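# Drive rack screw into housing using hanging screwdriver

## Task

Using the electric screwdriver that hangs in the cell, pick up the screw from its rack and turn it fully tight into the uncovered threaded hole on the top of the cast aluminium housing. At the end the screwdriver must hang freely and be motionless again, and neither hand may still be touching the housing.

## Robot and tools

Robot: two 6-joint arms, left_arm and right_arm, each with a two-finger parallel gripper. Calibrated base positions: left_arm at (+0.013, +0.376, 0) m, right_arm at (+0.029, -0.338, 0) m, both almost unrotated.

Scene frame: origin on the table surface halfway between the nominal bases. +x points out over the table, +z up, and left_arm sits on the +y side. Arm names do not match image sides. Hand positions (metres) and orientations (quat_wxyz) in results use this frame and may be off by a few centimetres, more at long reach. end_effector_position is the point between the finger pads, roughly 1 cm short of the fingertips. The fingers point along the gripper's +z axis and open along its y axis.

Row layout. Every command row is one flat list of 14 numbers, each in [-1, 1], covering both arms even when only one moves. The first 7 are left_arm, the last 7 right_arm. Each arm's 7 are: waist, wrist pitch, wrist roll, shoulder, elbow, wrist yaw, then gripper opening. The six joint numbers are scaled offsets, not poses: 1.0 equals 2.224 rad for waist, shoulder and elbow, and 8.485 rad for wrist pitch, wrist yaw and wrist roll. They count from the Joint targets as they stood when the action (execute_actions) or the move began, never from the previous row, so sending the same offset twice moves the joint twice. The opening number is absolute: +1 fully open, -1 closed. Wrist pitch has its sign flipped relative to the URDF in everything you send and read. Stated ranges in radians (URDF signs): waist -2.618 to 3.054, shoulder 0.000 to 3.142, elbow 0.000 to 3.142, wrist pitch -1.571 to 1.571, wrist yaw -1.571 to 1.571, wrist roll -2.094 to 2.094. Asking a joint to go more than 0.059 rad beyond its range gets the action refused for both arms; real ends may differ from the stated ones by up to 0.059 rad, and a result line "joint sent to its limit" reports clipping.

Tools:
- execute_actions(actions, cameras): actions is a list; each action is a table of up to 15 rows, one row per 1/30 s step, 15 steps per action, the last row repeating if the table is shorter. An empty list just reports state and images.
- move(target, speed, blend, opening_speed, blocking, cameras): target is one 14-number row or a list of up to 15 rows, all offsets from the same starting Joint targets. All joints travel together, so the hand follows a curve, and nothing is avoided. speed is the top joint speed in rad/s (0.01 to 12.57, default 0.5), single or one per target. blend (rad) rounds corners at intermediate targets. opening_speed (0.2 or more, per second on the -1..+1 scale) closes gently. blocking=false returns after about 0.5 s while the move continues. The result adds a "move:" line: done, off_target, moving, held or fault, plus limits=held if steps were withheld.
- wait(seconds 0 to 10): let time pass holding last commands.
- stop(): brake a running move.
- zoom_image(camera, region): camera is cam_high, cam_left_wrist or cam_right_wrist; region [x0, y0, x1, y1] in pixels, at most 504 by 504, from the latest image.
- read_manual(section): licence texts only.
- finished_scene(scene): ends the episode for good; the goal must hold with the robot hands off.

Reading results: Joint positions and Joint velocities list each arm's joints in the order above (rad, rad/s), then the finger-pad gap (m; 0.094 when fully open). "within noise" means that arm is still. Joint targets are what your next offsets start from. Tool commands shows current gripper commands; to leave a gripper unchanged, resend its present value, since 0 is a real command (half open). grip_measured uses the opening scale and reads slightly narrower than a squeezed hard part; grip_effort_nm is motor effort (negative closing), not finger force. Joint torques follow the joint order; numbers 1, 4 and 5 wrap at ±28 N m. "joint command not followed" means the clearance check altered targets. Per step a joint target may lead its measured angle by at most 0.339 rad (big joints) or 2.2 rad (wrist joints), and a target placing the hand over 200 mm away is scaled back, so large motions take several actions.

Cameras, each 672x504: cam_high is fixed overhead; the two wrist cameras ride on the grippers and may lag while moving. Calibration matrices are given but can be slightly off.

Cautions: anything leaving the table fails the task. Avoid drops, releasing moving parts, fast impacts and hard presses; slow down near contact, since speed and overshoot past contact raise force. Never let the arms hit or squeeze each other, including one gripper closing on the other's fingers. A camera cable touching something counts as that hand touching it. To end a push, command targets back past the current positions. Holding loads or straining heats motors: MOTOR HOT at 75 °C, at 90 °C the arm folds and idles, at 100 °C it goes limp. Loose objects may occasionally be nudged by the scene.

Each tool is called after "Call:" in YAML: its name, and indented under it one key for each argument.

## Session

Call:
execute_actions:
  actions: []

Scene clock: 0.00 s.
left_arm: end_effector_position=(+0.4053, +0.3762, +0.1036) grip_measured=+1.000 grip_effort_nm=n/a end_effector_quat_wxyz=(+0.590, -0.007, +0.807, +0.018) | right_arm: end_effector_position=(+0.4323, -0.3530, +0.0984) grip_measured=+1.000 grip_effort_nm=n/a end_effector_quat_wxyz=(+0.559, +0.040, +0.820, -0.117)
Joint names: [waist, wrist pitch, wrist roll, shoulder, elbow, wrist yaw]
Joint positions: left_arm=[-0.042 -0.872 0 1.519 0.34 -0.071 0.094] | right_arm=[0.084 -0.756 -0.026 1.569 0.436 0.338 0.094]
Joint velocities: within noise
Joint torques (N m): no reading
Heat: left arm: 42 °C; right arm: 42 °C.
Joint targets: left_arm=[-0.042 -0.878 -0.001 1.510 0.350 -0.072] | right_arm=[0.084 -0.743 -0.026 1.567 0.438 0.340]
Tool commands: left_gripper/opening=+1.0 right_gripper/opening=+1.0

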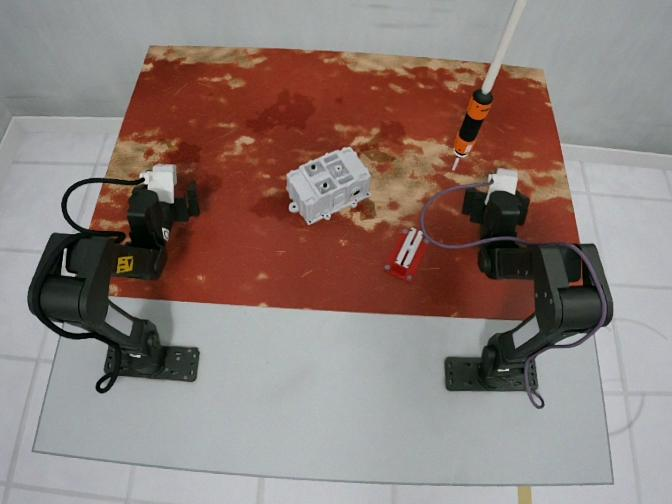

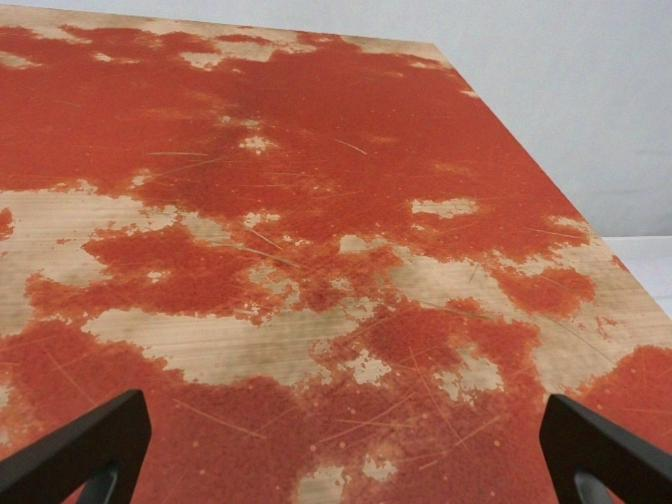

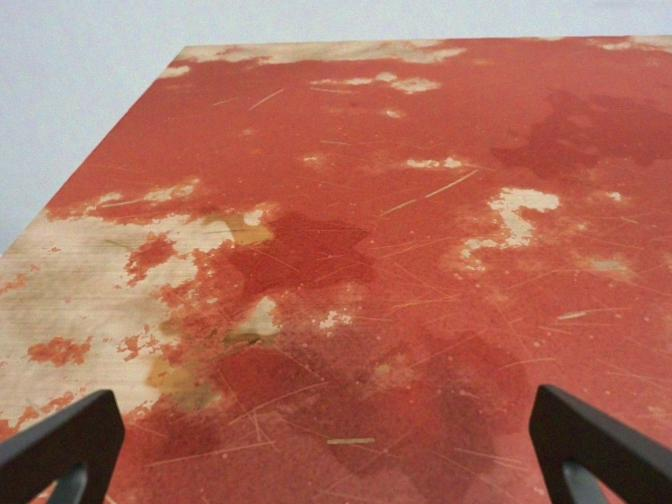

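Call:
zoom_image:
  camera: "cam_high"
  region: [270, 130, 450, 290]

Call:
zoom_image:
  camera: "cam_high"
  region: [420, 0, 560, 180]

Scaled by 2.800 from the camera's 672x504 image, which has a finer 960x720 frame.

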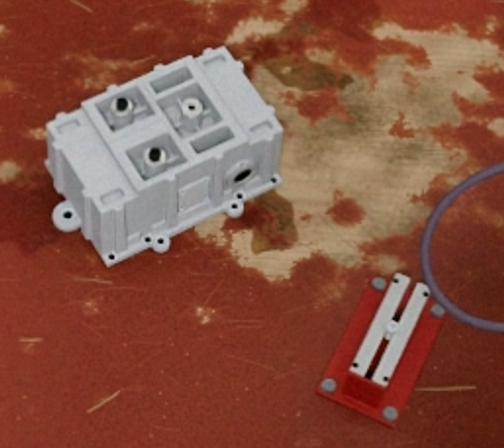

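Scaled by 2.800 from the camera's 672x504 image, which has a finer 960x720 frame.

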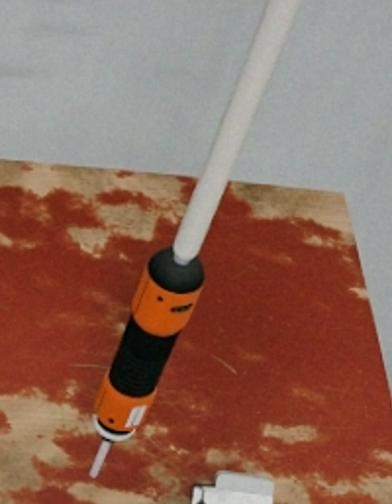

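Call:
move:
  target:
    - [0,0.1077,0,-0.013,0.3,0.0085,1,0,0.0668,0.0031,-0.4435,-0.0148,-0.0401,1]
    - [-0.296,0.1077,0,-0.013,0.3,0.0085,1,0.0576,0.0668,0.0031,-0.4435,-0.0148,-0.0401,1]
  speed: 0.8

Scene clock: 65.47 s.
left_arm: end_effector_position=(+0.3622, +0.0834, +0.1765) grip_measured=+1.000 grip_effort_nm=-0.002 end_effector_quat_wxyz=(+0.450, +0.301, +0.824, -0.166) | right_arm: end_effector_position=(+0.3211, -0.2704, +0.2954) grip_measured=+1.000 grip_effort_nm=0.012 end_effector_quat_wxyz=(+0.717, -0.078, +0.689, +0.077)
Joint names: [waist, wrist pitch, wrist roll, shoulder, elbow, wrist yaw]
Joint positions: left_arm=[-0.706 0.045 0 1.512 0.985 0.004 0.094] | right_arm=[0.206 -0.196 -0.006 0.586 0.429 0.01 0.094]
Joint velocities: within noise
Joint torques (N m): left_arm=[0.5 -1.84 -0.02 -8.39 9.4 -0.03] | right_arm=[0.55 -1.07 0.02 0.06 6.3 -0.11]
Heat: left arm: 43 °C; right arm: 43 °C.
Joint targets: left_arm=[-0.700 0.035 -0.001 1.481 1.017 0.000] | right_arm=[0.212 -0.177 0.001 0.580 0.406 -0.001]
move: done
camera_calibration:
cam_left_wrist: T_world_to_cam=[[-0.657212, -0.753704, 0.00137153, 0.298929], [-0.637883, 0.555248, -0.533672, 0.317905], [0.401469, -0.351611, -0.84569, 0.118199], [0, 0, 0, 1]] pos_world=[0.351793, 0.0903484, 0.269207]
cam_right_wrist: T_world_to_cam=[[0.233062, -0.972401, 0.0108378, -0.337896], [-0.352731, -0.0949168, -0.930898, 0.40405], [0.906235, 0.213134, -0.365118, -0.0364562], [0, 0, 0, 1]] pos_world=[0.25431, -0.282449, 0.366481]

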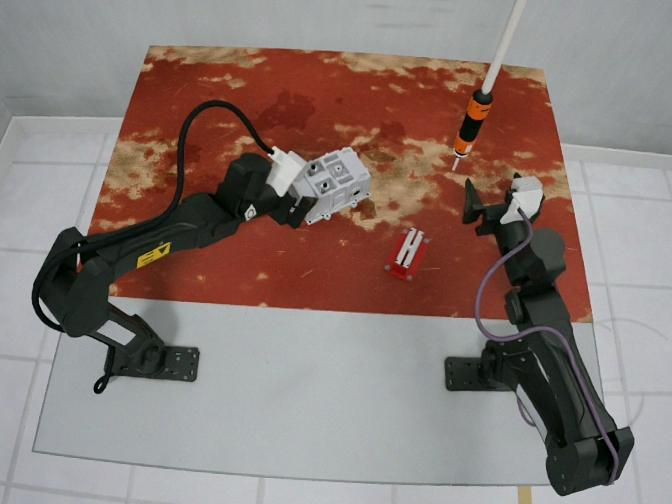

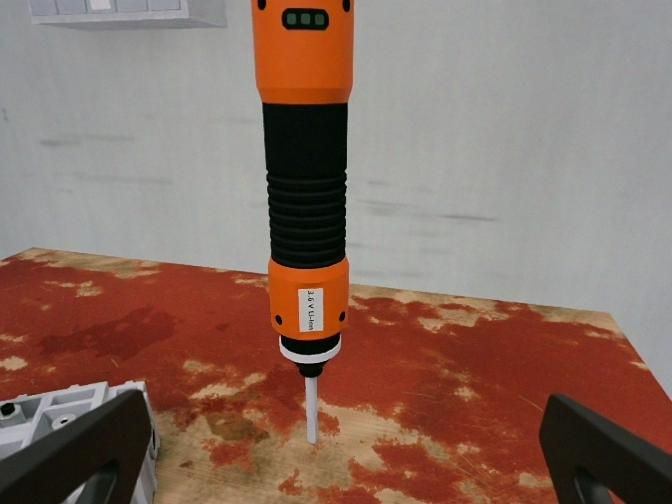

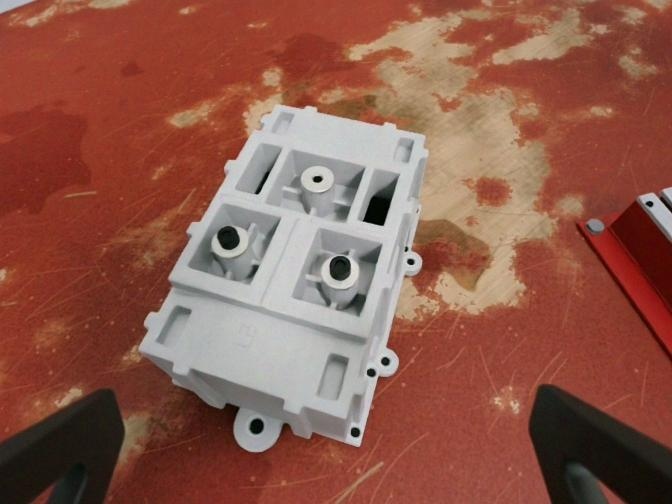

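Call:
zoom_image:
  camera: "cam_left_wrist"
  region: [140, 80, 440, 380]

Call:
zoom_image:
  camera: "cam_right_wrist"
  region: [140, 90, 440, 390]

Scaled by 1.680 from the camera's 672x504 image, which has a finer 960x720 frame.

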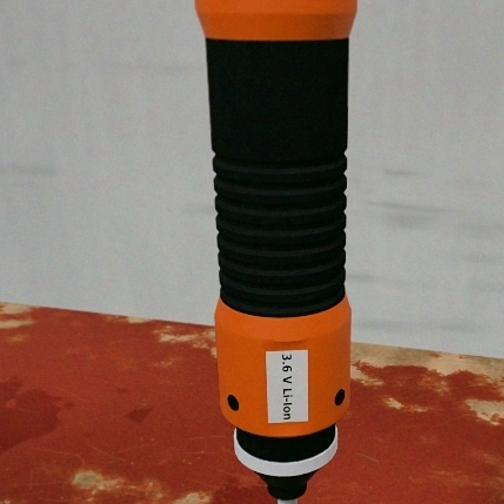

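Scaled by 1.680 from the camera's 672x504 image, which has a finer 960x720 frame.

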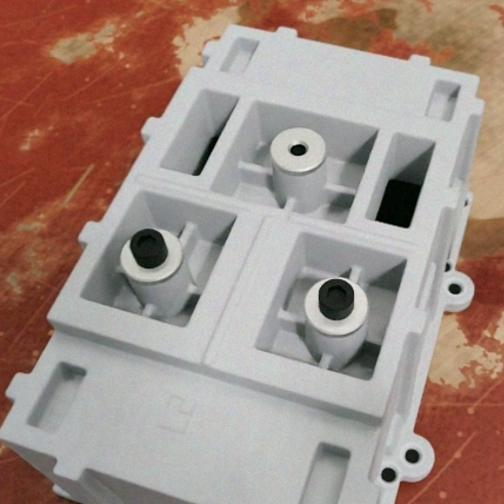

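Call:
move:
  target: [-0.1745,-0.0834,0,0.035,-0.2028,0,1,0.0153,-0.0151,0,0.205,0.130,0,1]
  speed: 0.4

Scene clock: 113.30 s.
left_arm: end_effector_position=(+0.2186, -0.0078, +0.1295) grip_measured=+1.000 grip_effort_nm=-0.012 end_effector_quat_wxyz=(+0.493, +0.421, +0.700, -0.298) | right_arm: end_effector_position=(+0.3980, -0.2392, +0.2980) grip_measured=+1.000 grip_effort_nm=0.012 end_effector_quat_wxyz=(+0.680, -0.094, +0.722, +0.084)
Joint names: [waist, wrist pitch, wrist roll, shoulder, elbow, wrist yaw]
Joint positions: left_arm=[-1.087 -0.636 0 1.55 0.572 0.006 0.094] | right_arm=[0.24 -0.306 -0.006 1.028 0.662 0.01 0.094]
Joint velocities: within noise
Joint torques (N m): left_arm=[-0.18 -2.3 -0.02 -4.45 5.26 -0.05] | right_arm=[0.55 -1.26 0.07 -2.18 10.65 -0.07]
Heat: left arm: 47 °C; right arm: 41 °C.
Joint targets: left_arm=[-1.088 -0.672 -0.001 1.559 0.566 0.000] | right_arm=[0.246 -0.305 0.001 1.036 0.695 -0.001]
move: off_target (left_arm); left_arm: the wrist pitch is farthest, 0.037 rad from its target
camera_calibration:
cam_left_wrist: T_world_to_cam=[[-0.890819, -0.454352, -0.0023948, 0.189883], [-0.317702, 0.62665, -0.711601, 0.205451], [0.324818, -0.633147, -0.70258, 0.100093], [0, 0, 0, 1]] pos_world=[0.201912, 0.0209012, 0.216977]
cam_right_wrist: T_world_to_cam=[[0.266498, -0.963786, 0.00979559, -0.336416], [-0.436704, -0.129802, -0.890192, 0.449459], [0.859225, 0.232957, -0.455481, -0.0614586], [0, 0, 0, 1]] pos_world=[0.338742, -0.251575, 0.375407]

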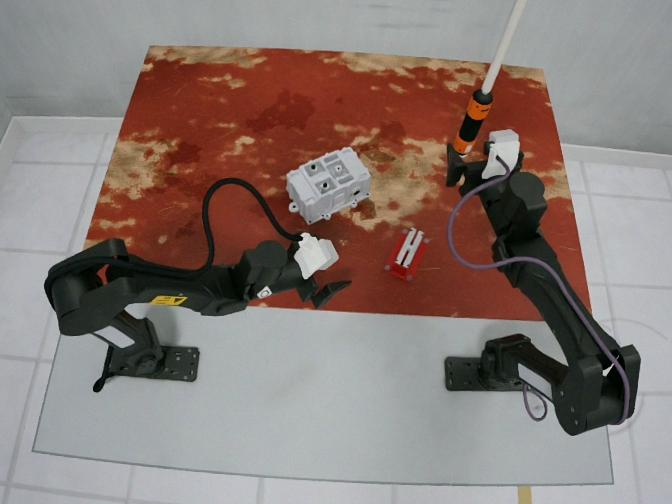

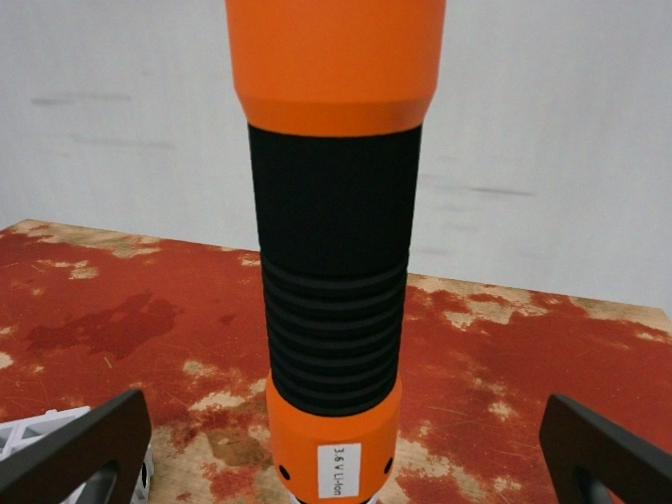

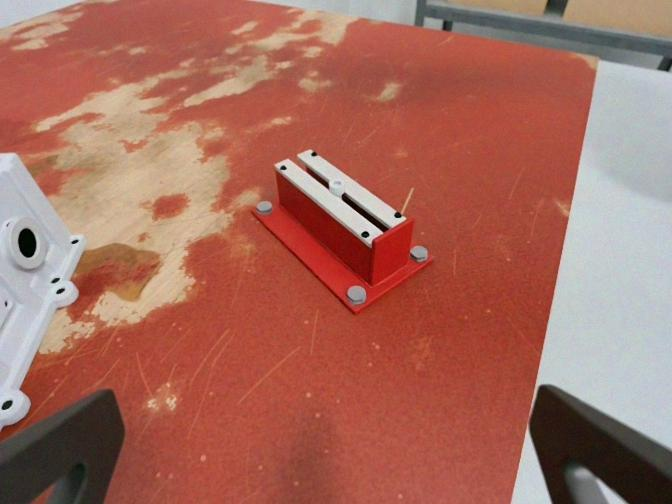

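Call:
move:
  target: [0,0,0,0,0,0,1,0.0,-0.0032,0,0,0.0148,0,1]
  speed: 0.3
  cameras: ["cam_left_wrist"]

Call:
zoom_image:
  camera: "cam_left_wrist"
  region: [100, 0, 600, 504]

Call:
move:
  target: [0,0,0,0,0,0,1,0,0,0,0,0,0,-0.55]
  opening_speed: 0.8

Scene clock: 125.00 s.
left_arm: end_effector_position=(+0.2187, -0.0078, +0.1297) grip_measured=+1.000 grip_effort_nm=-0.007 end_effector_quat_wxyz=(+0.494, +0.421, +0.700, -0.299) | right_arm: end_effector_position=(+0.3993, -0.2389, +0.3226) grip_measured=+1.000 grip_effort_nm=0.012 end_effector_quat_wxyz=(+0.703, -0.091, +0.700, +0.087)
Joint names: [waist, wrist pitch, wrist roll, shoulder, elbow, wrist yaw]
Joint positions: left_arm=[-1.087 -0.637 0 1.55 0.572 0.006 0.094] | right_arm=[0.24 -0.334 -0.006 1.028 0.697 0.01 0.094]
Joint velocities: within noise
Joint torques (N m): left_arm=[-0.2 -2.3 -0.02 -4.46 5.27 -0.05] | right_arm=[0.5 -1.22 0.02 -2.09 10.33 -0.11]
Heat: left arm: 45 °C; right arm: 44 °C.
Joint targets: left_arm=[-1.088 -0.672 -0.001 1.559 0.566 0.000] | right_arm=[0.246 -0.332 0.001 1.036 0.728 -0.001]
move: done
camera_calibration:
cam_left_wrist: T_world_to_cam=[[-0.890818, -0.454355, -0.00244891, 0.189895], [-0.317301, 0.625947, -0.712398, 0.205701], [0.325214, -0.633839, -0.701772, 0.0999925], [0, 0, 0, 1]] pos_world=[0.201912, 0.0209009, 0.217178]
Images, in order (width x height): cam_left_wrist 672x504.

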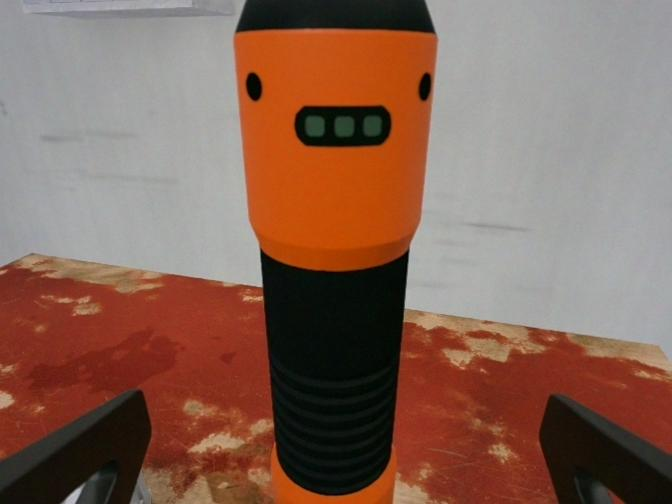

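Scaled by 1.000.

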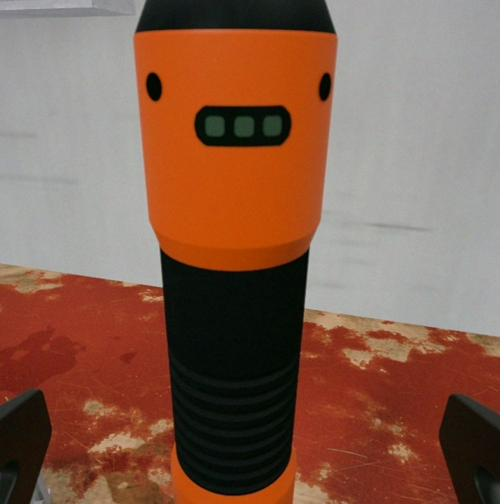

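Scene clock: 127.17 s.
left_arm: end_effector_position=(+0.2187, -0.0079, +0.1298) grip_measured=+1.000 grip_effort_nm=-0.012 end_effector_quat_wxyz=(+0.494, +0.421, +0.700, -0.299) | right_arm: end_effector_position=(+0.3993, -0.2389, +0.3226) grip_measured=-0.548 grip_effort_nm=-0.110 end_effector_quat_wxyz=(+0.703, -0.091, +0.700, +0.087)
Joint names: [waist, wrist pitch, wrist roll, shoulder, elbow, wrist yaw]
Joint positions: left_arm=[-1.087 -0.637 0 1.55 0.572 0.006 0.094] | right_arm=[0.24 -0.334 -0.006 1.028 0.697 0.01 0.021]
Joint velocities: within noise
Joint torques (N m): left_arm=[-0.2 -2.3 -0.02 -4.44 5.27 -0.05] | right_arm=[0.55 -1.21 0.04 -2.04 10.35 -0.12]
Heat: left arm: 45 °C; right arm: 44 °C.
Joint targets: left_arm=[-1.088 -0.673 -0.001 1.559 0.566 0.000] | right_arm=[0.246 -0.332 0.001 1.036 0.728 -0.001]
move: done
camera_calibration:
cam_left_wrist: T_world_to_cam=[[-0.890803, -0.454384, -0.00241388, 0.189886], [-0.317223, 0.62569, -0.712658, 0.205819], [0.325331, -0.634072, -0.701508, 0.0999867], [0, 0, 0, 1]] pos_world=[0.201912, 0.0209009, 0.217278]
cam_right_wrist: T_world_to_cam=[[0.265933, -0.963937, 0.0102209, -0.33665], [-0.381419, -0.114952, -0.917227, 0.462269], [0.885324, 0.240022, -0.398234, -0.0787386], [0, 0, 0, 1]] pos_world=[0.335554, -0.252472, 0.39609]

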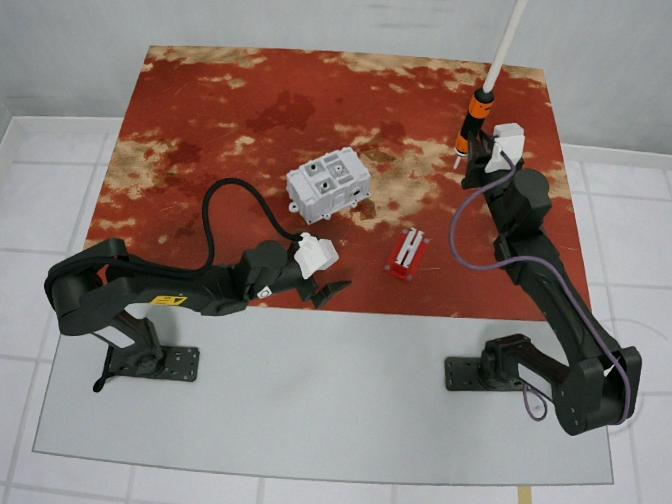

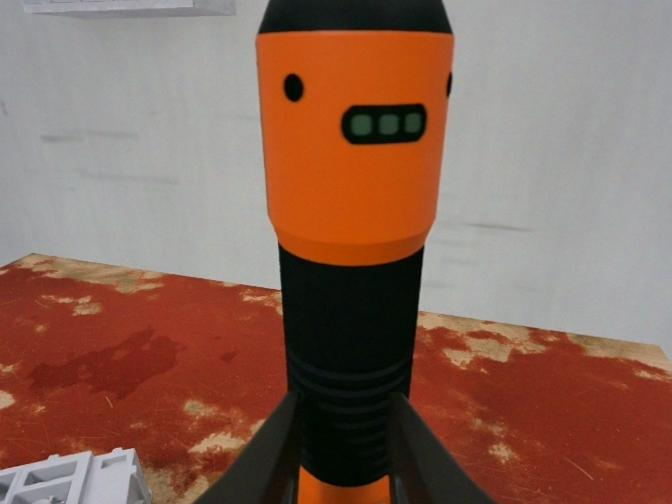

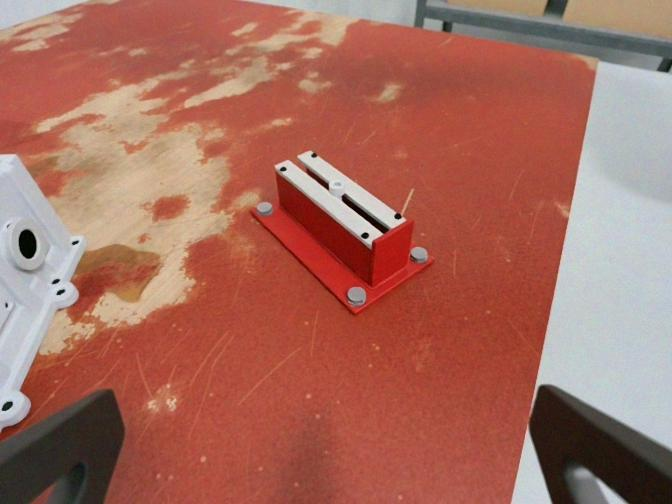

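Call:
move:
  target: [0,0,0,0,0,0,1,0,0,0,0,0,0,-0.95]
  opening_speed: 0.8
  cameras: ["cam_left_wrist"]

Call:
zoom_image:
  camera: "cam_right_wrist"
  region: [240, 130, 450, 330]

Scene clock: 134.57 s.
left_arm: end_effector_position=(+0.2187, -0.0079, +0.1298) grip_measured=+1.000 grip_effort_nm=-0.007 end_effector_quat_wxyz=(+0.494, +0.421, +0.700, -0.299) | right_arm: end_effector_position=(+0.3993, -0.2388, +0.3226) grip_measured=-0.948 grip_effort_nm=-0.110 end_effector_quat_wxyz=(+0.703, -0.091, +0.700, +0.088)
Joint names: [waist, wrist pitch, wrist roll, shoulder, elbow, wrist yaw]
Joint positions: left_arm=[-1.087 -0.637 0 1.55 0.572 0.006 0.094] | right_arm=[0.24 -0.334 -0.006 1.028 0.697 0.009 0.002]
Joint velocities: within noise
Joint torques (N m): left_arm=[-0.2 -2.3 -0.02 -4.42 5.26 -0.05] | right_arm=[0.53 -1.26 0.07 -2.14 10.22 -0.11]
Heat: left arm: 45 °C; right arm: 43 °C.
Joint targets: left_arm=[-1.088 -0.672 -0.001 1.559 0.566 0.000] | right_arm=[0.246 -0.332 0.001 1.036 0.728 -0.001]
move: off_target (left_arm); left_arm: the wrist pitch is farthest, 0.036 rad from its target
camera_calibration:
cam_left_wrist: T_world_to_cam=[[-0.890803, -0.454384, -0.00241388, 0.189886], [-0.317223, 0.62569, -0.712658, 0.205819], [0.325331, -0.634072, -0.701508, 0.0999867], [0, 0, 0, 1]] pos_world=[0.201912, 0.0209009, 0.217278]
Images, in order (width x height): cam_left_wrist 672x504.

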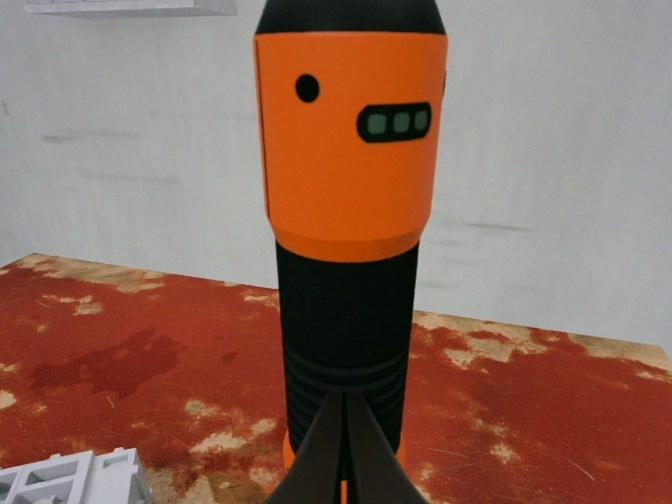

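This scene's latest camera images include none from cam_right_wrist. They are from: cam_left_wrist. cam_right_wrist's image comes with the result of a call that names it in "cameras".

Call:
move:
  target: [0,0,0,0,0,0,1,0,0,0,0,0,0,1]
  opening_speed: 1.5
  cameras: []

Call:
wait:
  seconds: 3
  cameras: ["cam_left_wrist"]

Scene clock: 152.23 s.
left_arm: end_effector_position=(+0.2187, -0.0079, +0.1298) grip_measured=+1.000 grip_effort_nm=-0.012 end_effector_quat_wxyz=(+0.494, +0.421, +0.700, -0.299) | right_arm: end_effector_position=(+0.3993, -0.2388, +0.3226) grip_measured=+0.998 grip_effort_nm=0.134 end_effector_quat_wxyz=(+0.703, -0.091, +0.700, +0.088)
Joint names: [waist, wrist pitch, wrist roll, shoulder, elbow, wrist yaw]
Joint positions: left_arm=[-1.087 -0.637 0 1.55 0.572 0.006 0.094] | right_arm=[0.24 -0.334 -0.005 1.028 0.697 0.009 0.094]
Joint velocities: within noise
Joint torques (N m): left_arm=[-0.18 -2.29 -0.01 -4.45 5.29 -0.05] | right_arm=[0.43 -1.24 0.02 -2.11 10.43 -0.11]
Heat: left arm: 44 °C; right arm: 43 °C.
Joint targets: left_arm=[-1.088 -0.672 -0.001 1.559 0.566 0.000] | right_arm=[0.246 -0.332 0.000 1.036 0.728 -0.001]
move: done
No camera images: "cameras" was empty.

Scene clock: 155.23 s.
left_arm: end_effector_position=(+0.2187, -0.0079, +0.1298) grip_measured=+1.000 grip_effort_nm=-0.017 end_effector_quat_wxyz=(+0.494, +0.421, +0.700, -0.299) | right_arm: end_effector_position=(+0.3993, -0.2388, +0.3226) grip_measured=+0.998 grip_effort_nm=0.134 end_effector_quat_wxyz=(+0.703, -0.091, +0.700, +0.088)
Joint names: [waist, wrist pitch, wrist roll, shoulder, elbow, wrist yaw]
Joint positions: left_arm=[-1.087 -0.637 0 1.55 0.572 0.006 0.094] | right_arm=[0.24 -0.334 -0.005 1.028 0.697 0.009 0.094]
Joint velocities: within noise
Joint torques (N m): left_arm=[-0.2 -2.29 -0.01 -4.46 5.26 -0.04] | right_arm=[0.42 -1.23 0.05 -2.19 10.35 -0.09]
Heat: left arm: 44 °C; right arm: 42 °C.
Joint targets: left_arm=[-1.088 -0.672 -0.001 1.559 0.566 0.000] | right_arm=[0.246 -0.332 0.000 1.036 0.728 -0.001]
Tool commands: left_gripper/opening=+1.0 right_gripper/opening=+1.0
wait: 3.00 s; at rest by 0.17 s
camera_calibration:
cam_left_wrist: T_world_to_cam=[[-0.890803, -0.454384, -0.00241388, 0.189886], [-0.317223, 0.62569, -0.712658, 0.205819], [0.325331, -0.634072, -0.701508, 0.0999867], [0, 0, 0, 1]] pos_world=[0.201912, 0.0209009, 0.217278]
Images, in order (width x height): cam_left_wrist 672x504.

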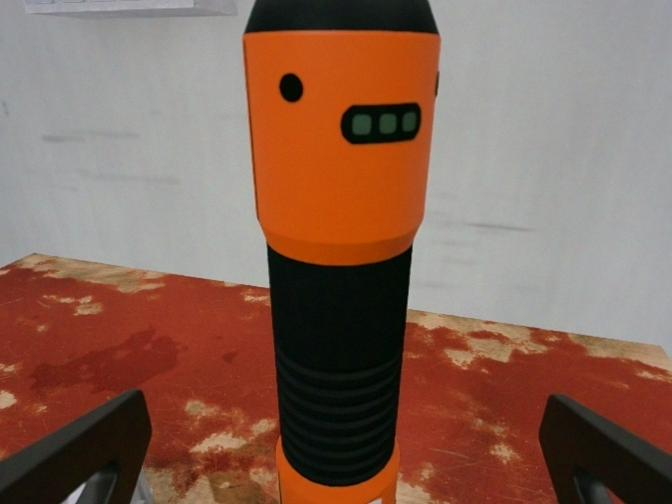

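Call:
move:
  target: [0,0,0,0,0,0,1,0,-0.008,0,0.0634,0.0328,0,1]
  speed: 0.2
  cameras: ["cam_left_wrist"]

Call:
move:
  target: [0,0,0,0,0,0,1,0,0,0,0,0,0,-0.55]
  opening_speed: 0.8

Scene clock: 165.63 s.
left_arm: end_effector_position=(+0.2187, -0.0079, +0.1298) grip_measured=+1.000 grip_effort_nm=-0.012 end_effector_quat_wxyz=(+0.494, +0.421, +0.700, -0.299) | right_arm: end_effector_position=(+0.4285, -0.2309, +0.3220) grip_measured=+0.998 grip_effort_nm=0.134 end_effector_quat_wxyz=(+0.702, -0.091, +0.700, +0.088)
Joint names: [waist, wrist pitch, wrist roll, shoulder, elbow, wrist yaw]
Joint positions: left_arm=[-1.087 -0.637 0 1.55 0.572 0.006 0.094] | right_arm=[0.24 -0.401 -0.005 1.166 0.767 0.009 0.094]
Joint velocities: within noise
Joint torques (N m): left_arm=[-0.18 -2.28 -0.02 -4.46 5.29 -0.04] | right_arm=[0.5 -1.26 0.03 -3.03 10.62 -0.11]
Heat: left arm: 44 °C; right arm: 43 °C.
Joint targets: left_arm=[-1.088 -0.672 -0.001 1.559 0.566 0.000] | right_arm=[0.246 -0.400 0.000 1.177 0.800 -0.001]
move: done
camera_calibration:
cam_left_wrist: T_world_to_cam=[[-0.890803, -0.454384, -0.00241388, 0.189886], [-0.317223, 0.62569, -0.712658, 0.205819], [0.325331, -0.634072, -0.701508, 0.0999867], [0, 0, 0, 1]] pos_world=[0.201912, 0.0209009, 0.217278]
Images, in order (width x height): cam_left_wrist 672x504.

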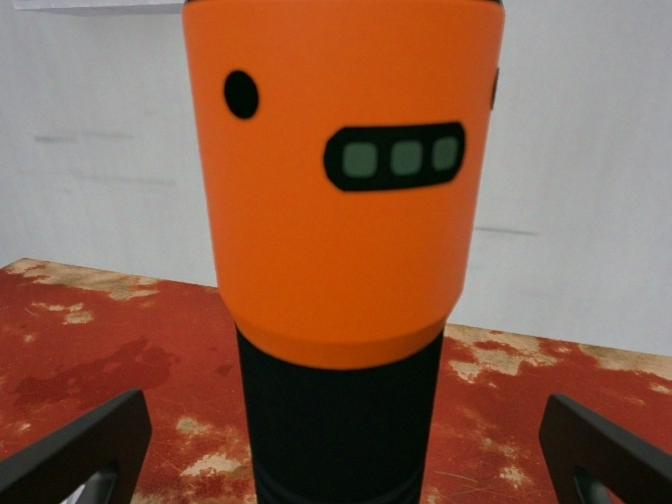

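Scene clock: 167.80 s.
left_arm: end_effector_position=(+0.2187, -0.0079, +0.1298) grip_measured=+1.000 grip_effort_nm=0.002 end_effector_quat_wxyz=(+0.494, +0.421, +0.700, -0.299) | right_arm: end_effector_position=(+0.4285, -0.2309, +0.3222) grip_measured=-0.272 grip_effort_nm=-1.018 end_effector_quat_wxyz=(+0.703, -0.091, +0.700, +0.088)
Joint names: [waist, wrist pitch, wrist roll, shoulder, elbow, wrist yaw]
Joint positions: left_arm=[-1.087 -0.637 0 1.55 0.572 0.006 0.094] | right_arm=[0.24 -0.402 -0.005 1.166 0.767 0.009 0.034]
Joint velocities: within noise
Joint torques (N m): left_arm=[-0.17 -2.29 -0.01 -4.42 5.26 -0.05] | right_arm=[0.58 -1.26 0.07 -2.99 10.5 -0.07]
Heat: left arm: 44 °C; right arm: 43 °C.
Joint targets: left_arm=[-1.088 -0.672 -0.001 1.559 0.566 0.000] | right_arm=[0.246 -0.400 0.001 1.177 0.800 -0.001]
move: done
camera_calibration:
cam_left_wrist: T_world_to_cam=[[-0.890803, -0.454384, -0.00241388, 0.189886], [-0.317223, 0.62569, -0.712658, 0.205819], [0.325331, -0.634072, -0.701508, 0.0999867], [0, 0, 0, 1]] pos_world=[0.201912, 0.0209009, 0.217278]
cam_right_wrist: T_world_to_cam=[[0.266692, -0.963736, 0.00941946, -0.33668], [-0.381532, -0.114545, -0.917231, 0.474053], [0.885047, 0.241025, -0.398245, -0.106205], [0, 0, 0, 1]] pos_world=[0.364653, -0.244572, 0.395691]

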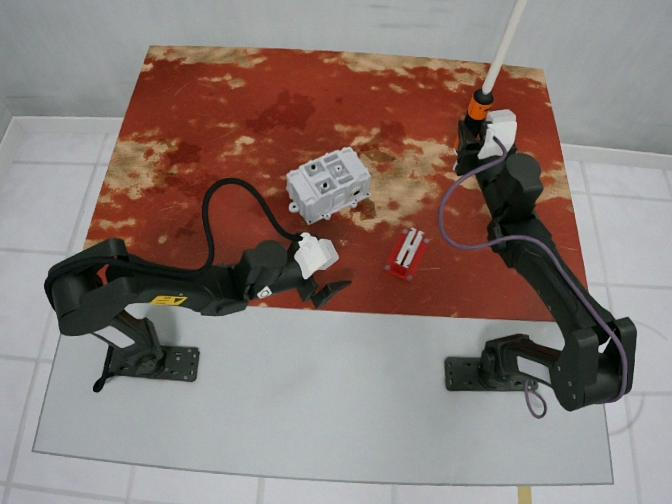

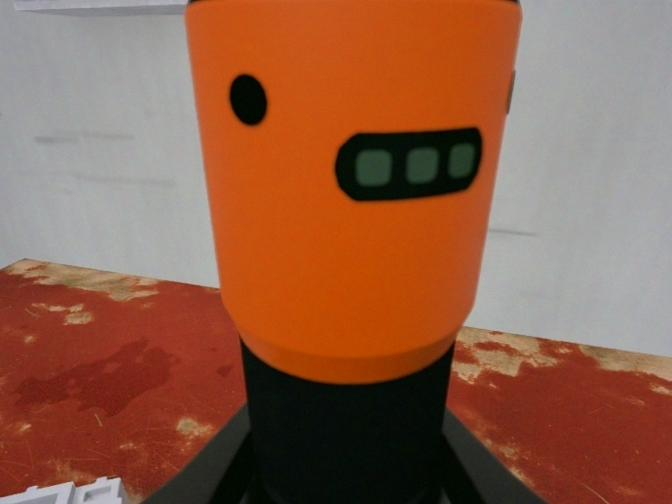

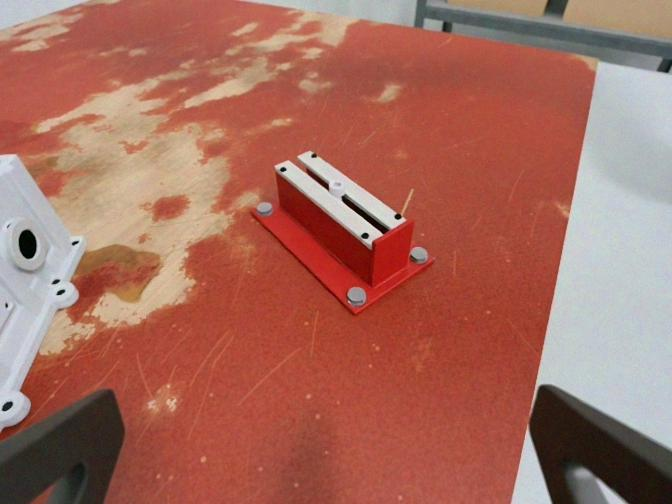

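Call:
move:
  target: [0,0,0,0,0,0,1,-0.1003,-0.0528,0,-0.0148,-0.2266,-0.1233,-0.55]
  speed: 0.35

Scene clock: 209.00 s.
left_arm: end_effector_position=(+0.2187, -0.0079, +0.1298) grip_measured=+1.000 grip_effort_nm=-0.007 end_effector_quat_wxyz=(+0.494, +0.421, +0.700, -0.299) | right_arm: end_effector_position=(+0.3064, -0.1699, +0.2191) grip_measured=-0.272 grip_effort_nm=-1.023 end_effector_quat_wxyz=(+0.610, -0.365, +0.603, +0.361)
Joint names: [waist, wrist pitch, wrist roll, shoulder, elbow, wrist yaw]
Joint positions: left_arm=[-1.087 -0.637 0 1.55 0.572 0.006 0.094] | right_arm=[0.028 -0.856 -0.001 1.166 0.319 -1.028 0.034]
Joint velocities: within noise
Joint torques (N m): left_arm=[-0.2 -2.29 -0.02 -4.45 5.29 -0.04] | right_arm=[-0.25 -0.91 -0.05 -4.53 5.14 -0.2]
Heat: left arm: 45 °C; right arm: 49 °C.
Joint targets: left_arm=[-1.088 -0.672 -0.001 1.559 0.566 0.000] | right_arm=[0.023 -0.848 0.001 1.144 0.296 -1.047]
move: done
camera_calibration:
cam_left_wrist: T_world_to_cam=[[-0.890803, -0.454384, -0.00241388, 0.189886], [-0.317223, 0.62569, -0.712658, 0.205819], [0.325331, -0.634072, -0.701508, 0.0999867], [0, 0, 0, 1]] pos_world=[0.201912, 0.0209009, 0.217278]
cam_right_wrist: T_world_to_cam=[[0.888704, -0.458268, 0.0139635, -0.35015], [-0.170412, -0.358443, -0.917866, 0.233814], [0.425634, 0.813332, -0.396644, 0.183753], [0, 0, 0, 1]] pos_world=[0.272813, -0.226106, 0.292384]

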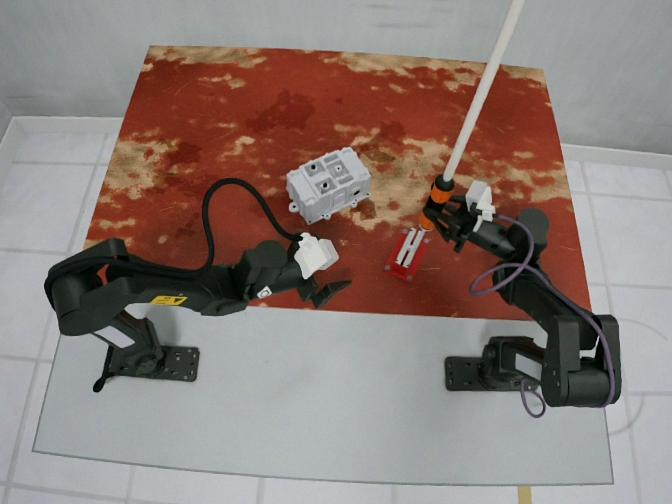

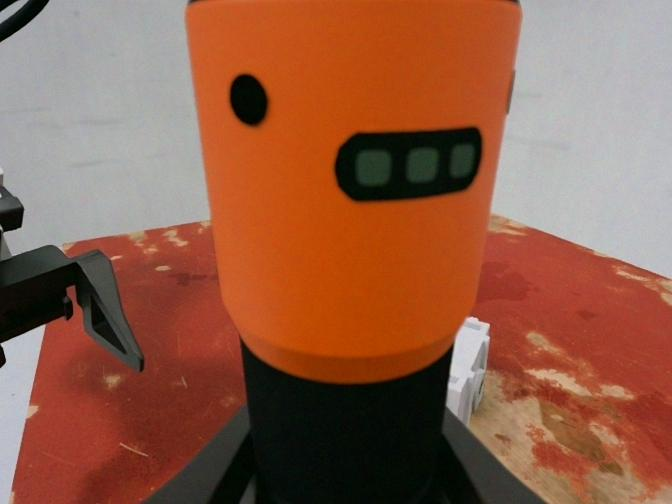

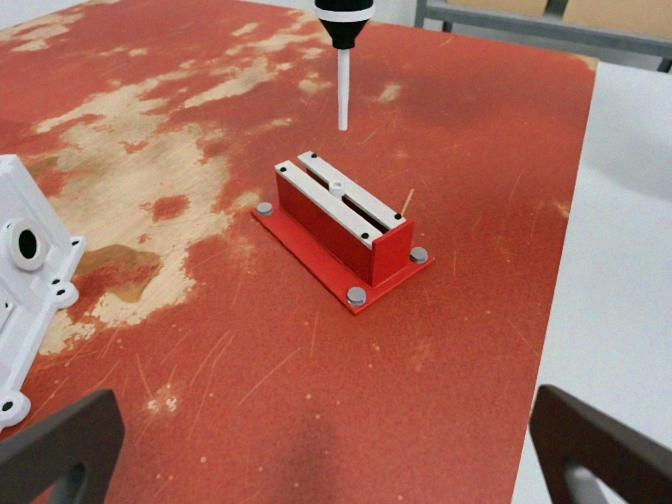

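Call:
zoom_image:
  camera: "cam_high"
  region: [370, 170, 490, 290]

Call:
zoom_image:
  camera: "cam_right_wrist"
  region: [250, 60, 430, 240]

Scaled by 4.200 from the camera's 672x504 image, which has a finer 960x720 frame.

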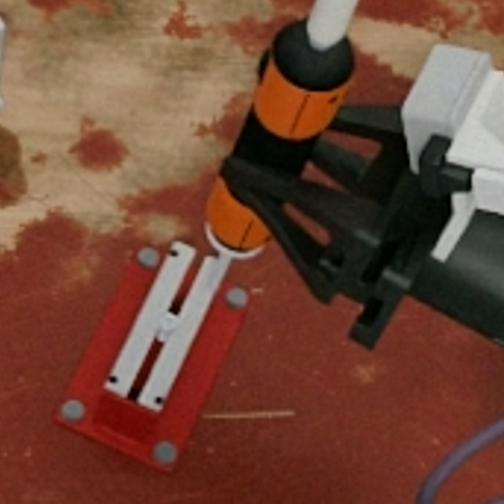

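Scaled by 2.800 from the camera's 672x504 image, which has a finer 960x720 frame.

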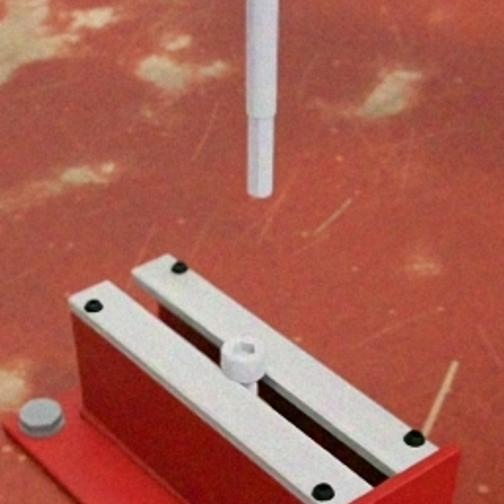

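Call:
move:
  target: [0,0,0,0,0,0,1,0.0569,0.0016,0,-0.0121,-0.006,0.0149,-0.55]
  speed: 0.15

Call:
zoom_image:
  camera: "cam_high"
  region: [370, 170, 490, 290]

Call:
zoom_image:
  camera: "cam_right_wrist"
  region: [250, 60, 430, 240]

Scene clock: 247.83 s.
left_arm: end_effector_position=(+0.2187, -0.0079, +0.1299) grip_measured=+1.000 grip_effort_nm=-0.017 end_effector_quat_wxyz=(+0.494, +0.421, +0.700, -0.299) | right_arm: end_effector_position=(+0.2976, -0.1479, +0.2237) grip_measured=-0.272 grip_effort_nm=-1.013 end_effector_quat_wxyz=(+0.615, -0.370, +0.595, +0.362)
Joint names: [waist, wrist pitch, wrist roll, shoulder, elbow, wrist yaw]
Joint positions: left_arm=[-1.087 -0.637 0 1.55 0.572 0.006 0.094] | right_arm=[0.142 -0.857 0 1.134 0.308 -0.923 0.034]
Joint velocities: within noise
Joint torques (N m): left_arm=[-0.2 -2.29 -0.01 -4.44 5.29 -0.03] | right_arm=[0.61 -0.81 0.01 -4.01 5.05 0.03]
Heat: left arm: 45 °C; right arm: 41 °C.
Joint targets: left_arm=[-1.088 -0.673 -0.001 1.559 0.566 0.000] | right_arm=[0.149 -0.834 0.000 1.117 0.283 -0.921]
move: done
camera_calibration:
cam_left_wrist: T_world_to_cam=[[-0.890801, -0.454386, -0.00253741, 0.189912], [-0.317015, 0.625474, -0.71294, 0.205843], [0.325537, -0.634283, -0.701221, 0.0998873], [0, 0, 0, 1]] pos_world=[0.201912, 0.0209008, 0.217279]
cam_right_wrist: T_world_to_cam=[[0.892628, -0.449844, 0.0292521, -0.335569], [-0.148994, -0.355649, -0.922667, 0.239592], [0.42546, 0.81924, -0.384486, 0.169519], [0, 0, 0, 1]] pos_world=[0.263113, -0.204619, 0.296057]

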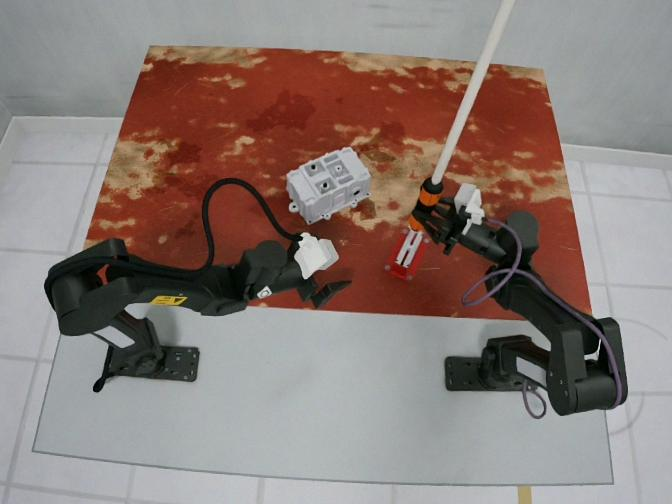

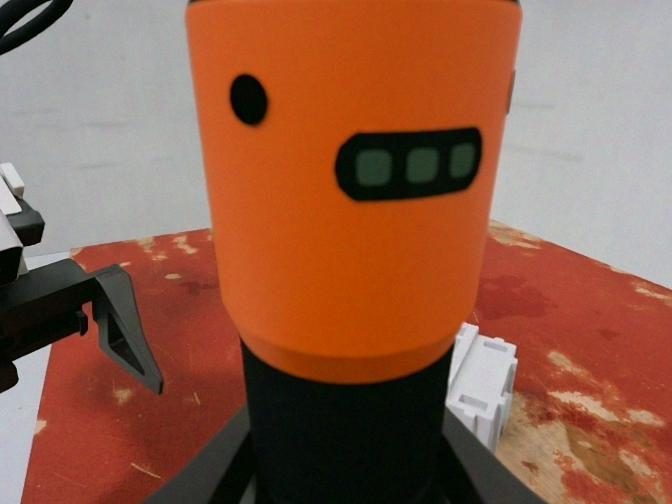

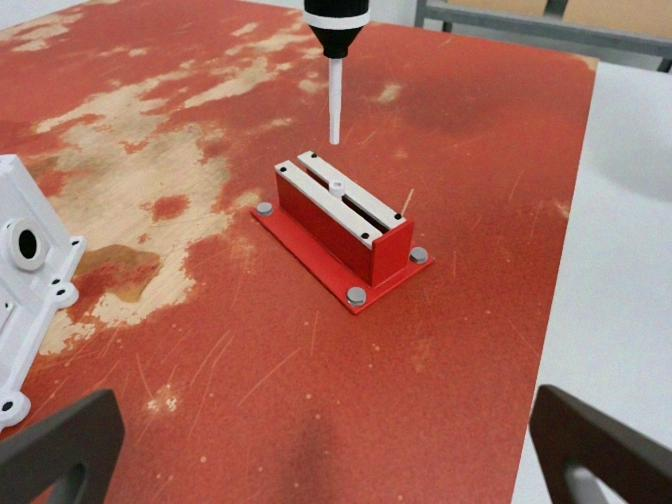

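Scaled by 4.200 from the camera's 672x504 image, which has a finer 960x720 frame.

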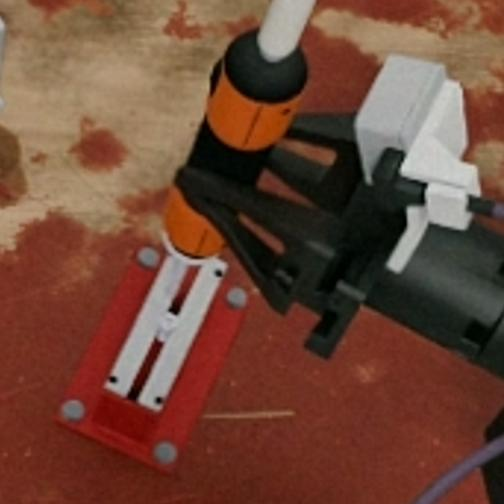

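Scaled by 2.800 from the camera's 672x504 image, which has a finer 960x720 frame.

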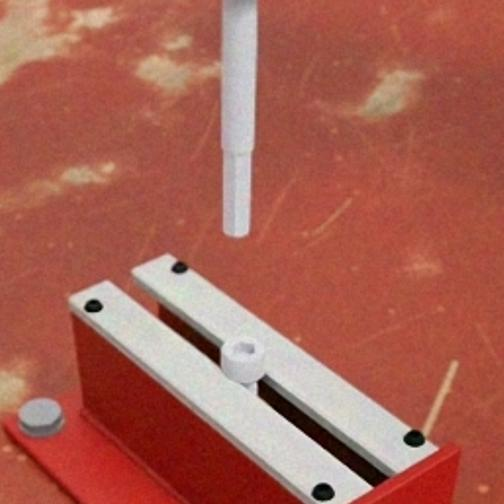

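Call:
move:
  target: [0,0,0,0,0,0,1,0.0049,-0.0104,0,0.035,-0.0178,0.0013,-0.55]
  speed: 0.1

Call:
zoom_image:
  camera: "cam_high"
  region: [370, 170, 490, 290]

Call:
zoom_image:
  camera: "cam_right_wrist"
  region: [270, 110, 390, 230]

Scene clock: 273.93 s.
left_arm: end_effector_position=(+0.2187, -0.0079, +0.1299) grip_measured=+1.000 grip_effort_nm=-0.007 end_effector_quat_wxyz=(+0.494, +0.421, +0.700, -0.299) | right_arm: end_effector_position=(+0.2963, -0.1464, +0.2081) grip_measured=-0.272 grip_effort_nm=-1.018 end_effector_quat_wxyz=(+0.611, -0.368, +0.600, +0.363)
Joint names: [waist, wrist pitch, wrist roll, shoulder, elbow, wrist yaw]
Joint positions: left_arm=[-1.087 -0.637 0 1.55 0.572 0.006 0.094] | right_arm=[0.152 -0.933 0 1.184 0.267 -0.911 0.034]
Joint velocities: within noise
Joint torques (N m): left_arm=[-0.2 -2.29 -0.01 -4.46 5.26 -0.05] | right_arm=[0.68 -0.92 -0.02 -1.94 4.83 0.04]
Heat: left arm: 46 °C; right arm: 40 °C.
Joint targets: left_arm=[-1.088 -0.673 -0.001 1.559 0.566 0.000] | right_arm=[0.160 -0.923 0.001 1.195 0.244 -0.909]
move: off_target (left_arm); left_arm: the wrist pitch is farthest, 0.036 rad from its target
camera_calibration:
cam_left_wrist: T_world_to_cam=[[-0.890801, -0.454386, -0.00253741, 0.189912], [-0.317015, 0.625474, -0.71294, 0.205843], [0.325537, -0.634283, -0.701221, 0.0998873], [0, 0, 0, 1]] pos_world=[0.201912, 0.0209008, 0.217279]
cam_right_wrist: T_world_to_cam=[[0.892108, -0.451489, 0.0173415, -0.3309], [-0.16289, -0.357184, -0.919721, 0.228791], [0.421438, 0.817666, -0.39219, 0.16552], [0, 0, 0, 1]] pos_world=[0.26271, -0.203017, 0.281078]

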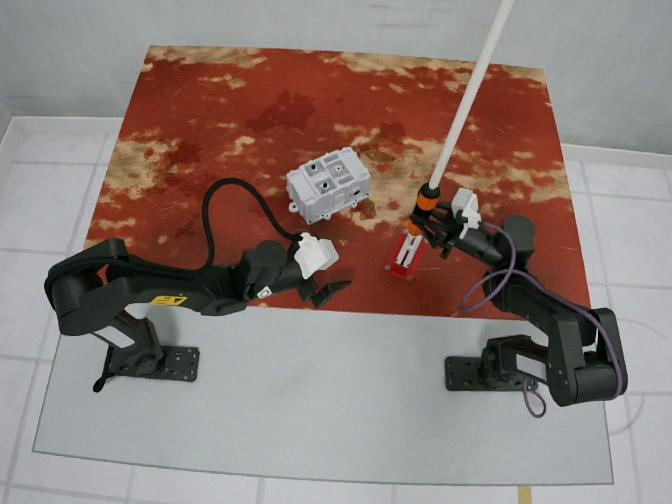

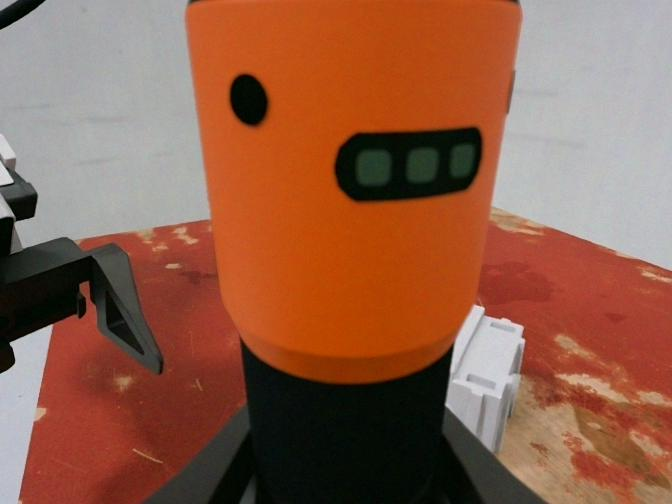

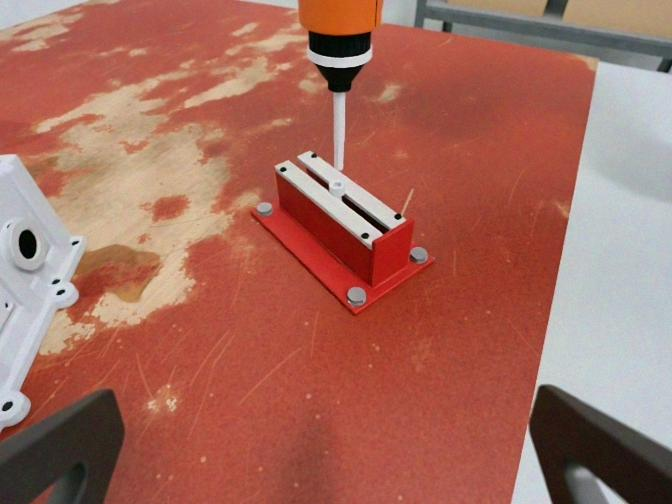

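Scaled by 4.200 from the camera's 672x504 image, which has a finer 960x720 frame.

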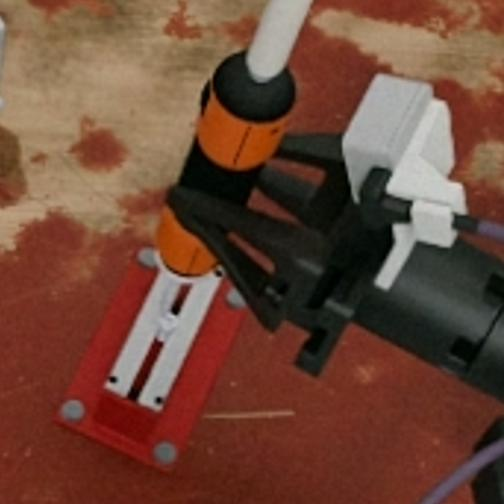

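Scaled by 4.200 from the camera's 672x504 image, which has a finer 960x720 frame.

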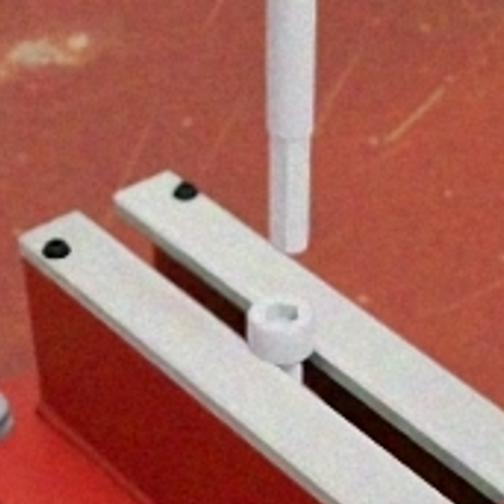

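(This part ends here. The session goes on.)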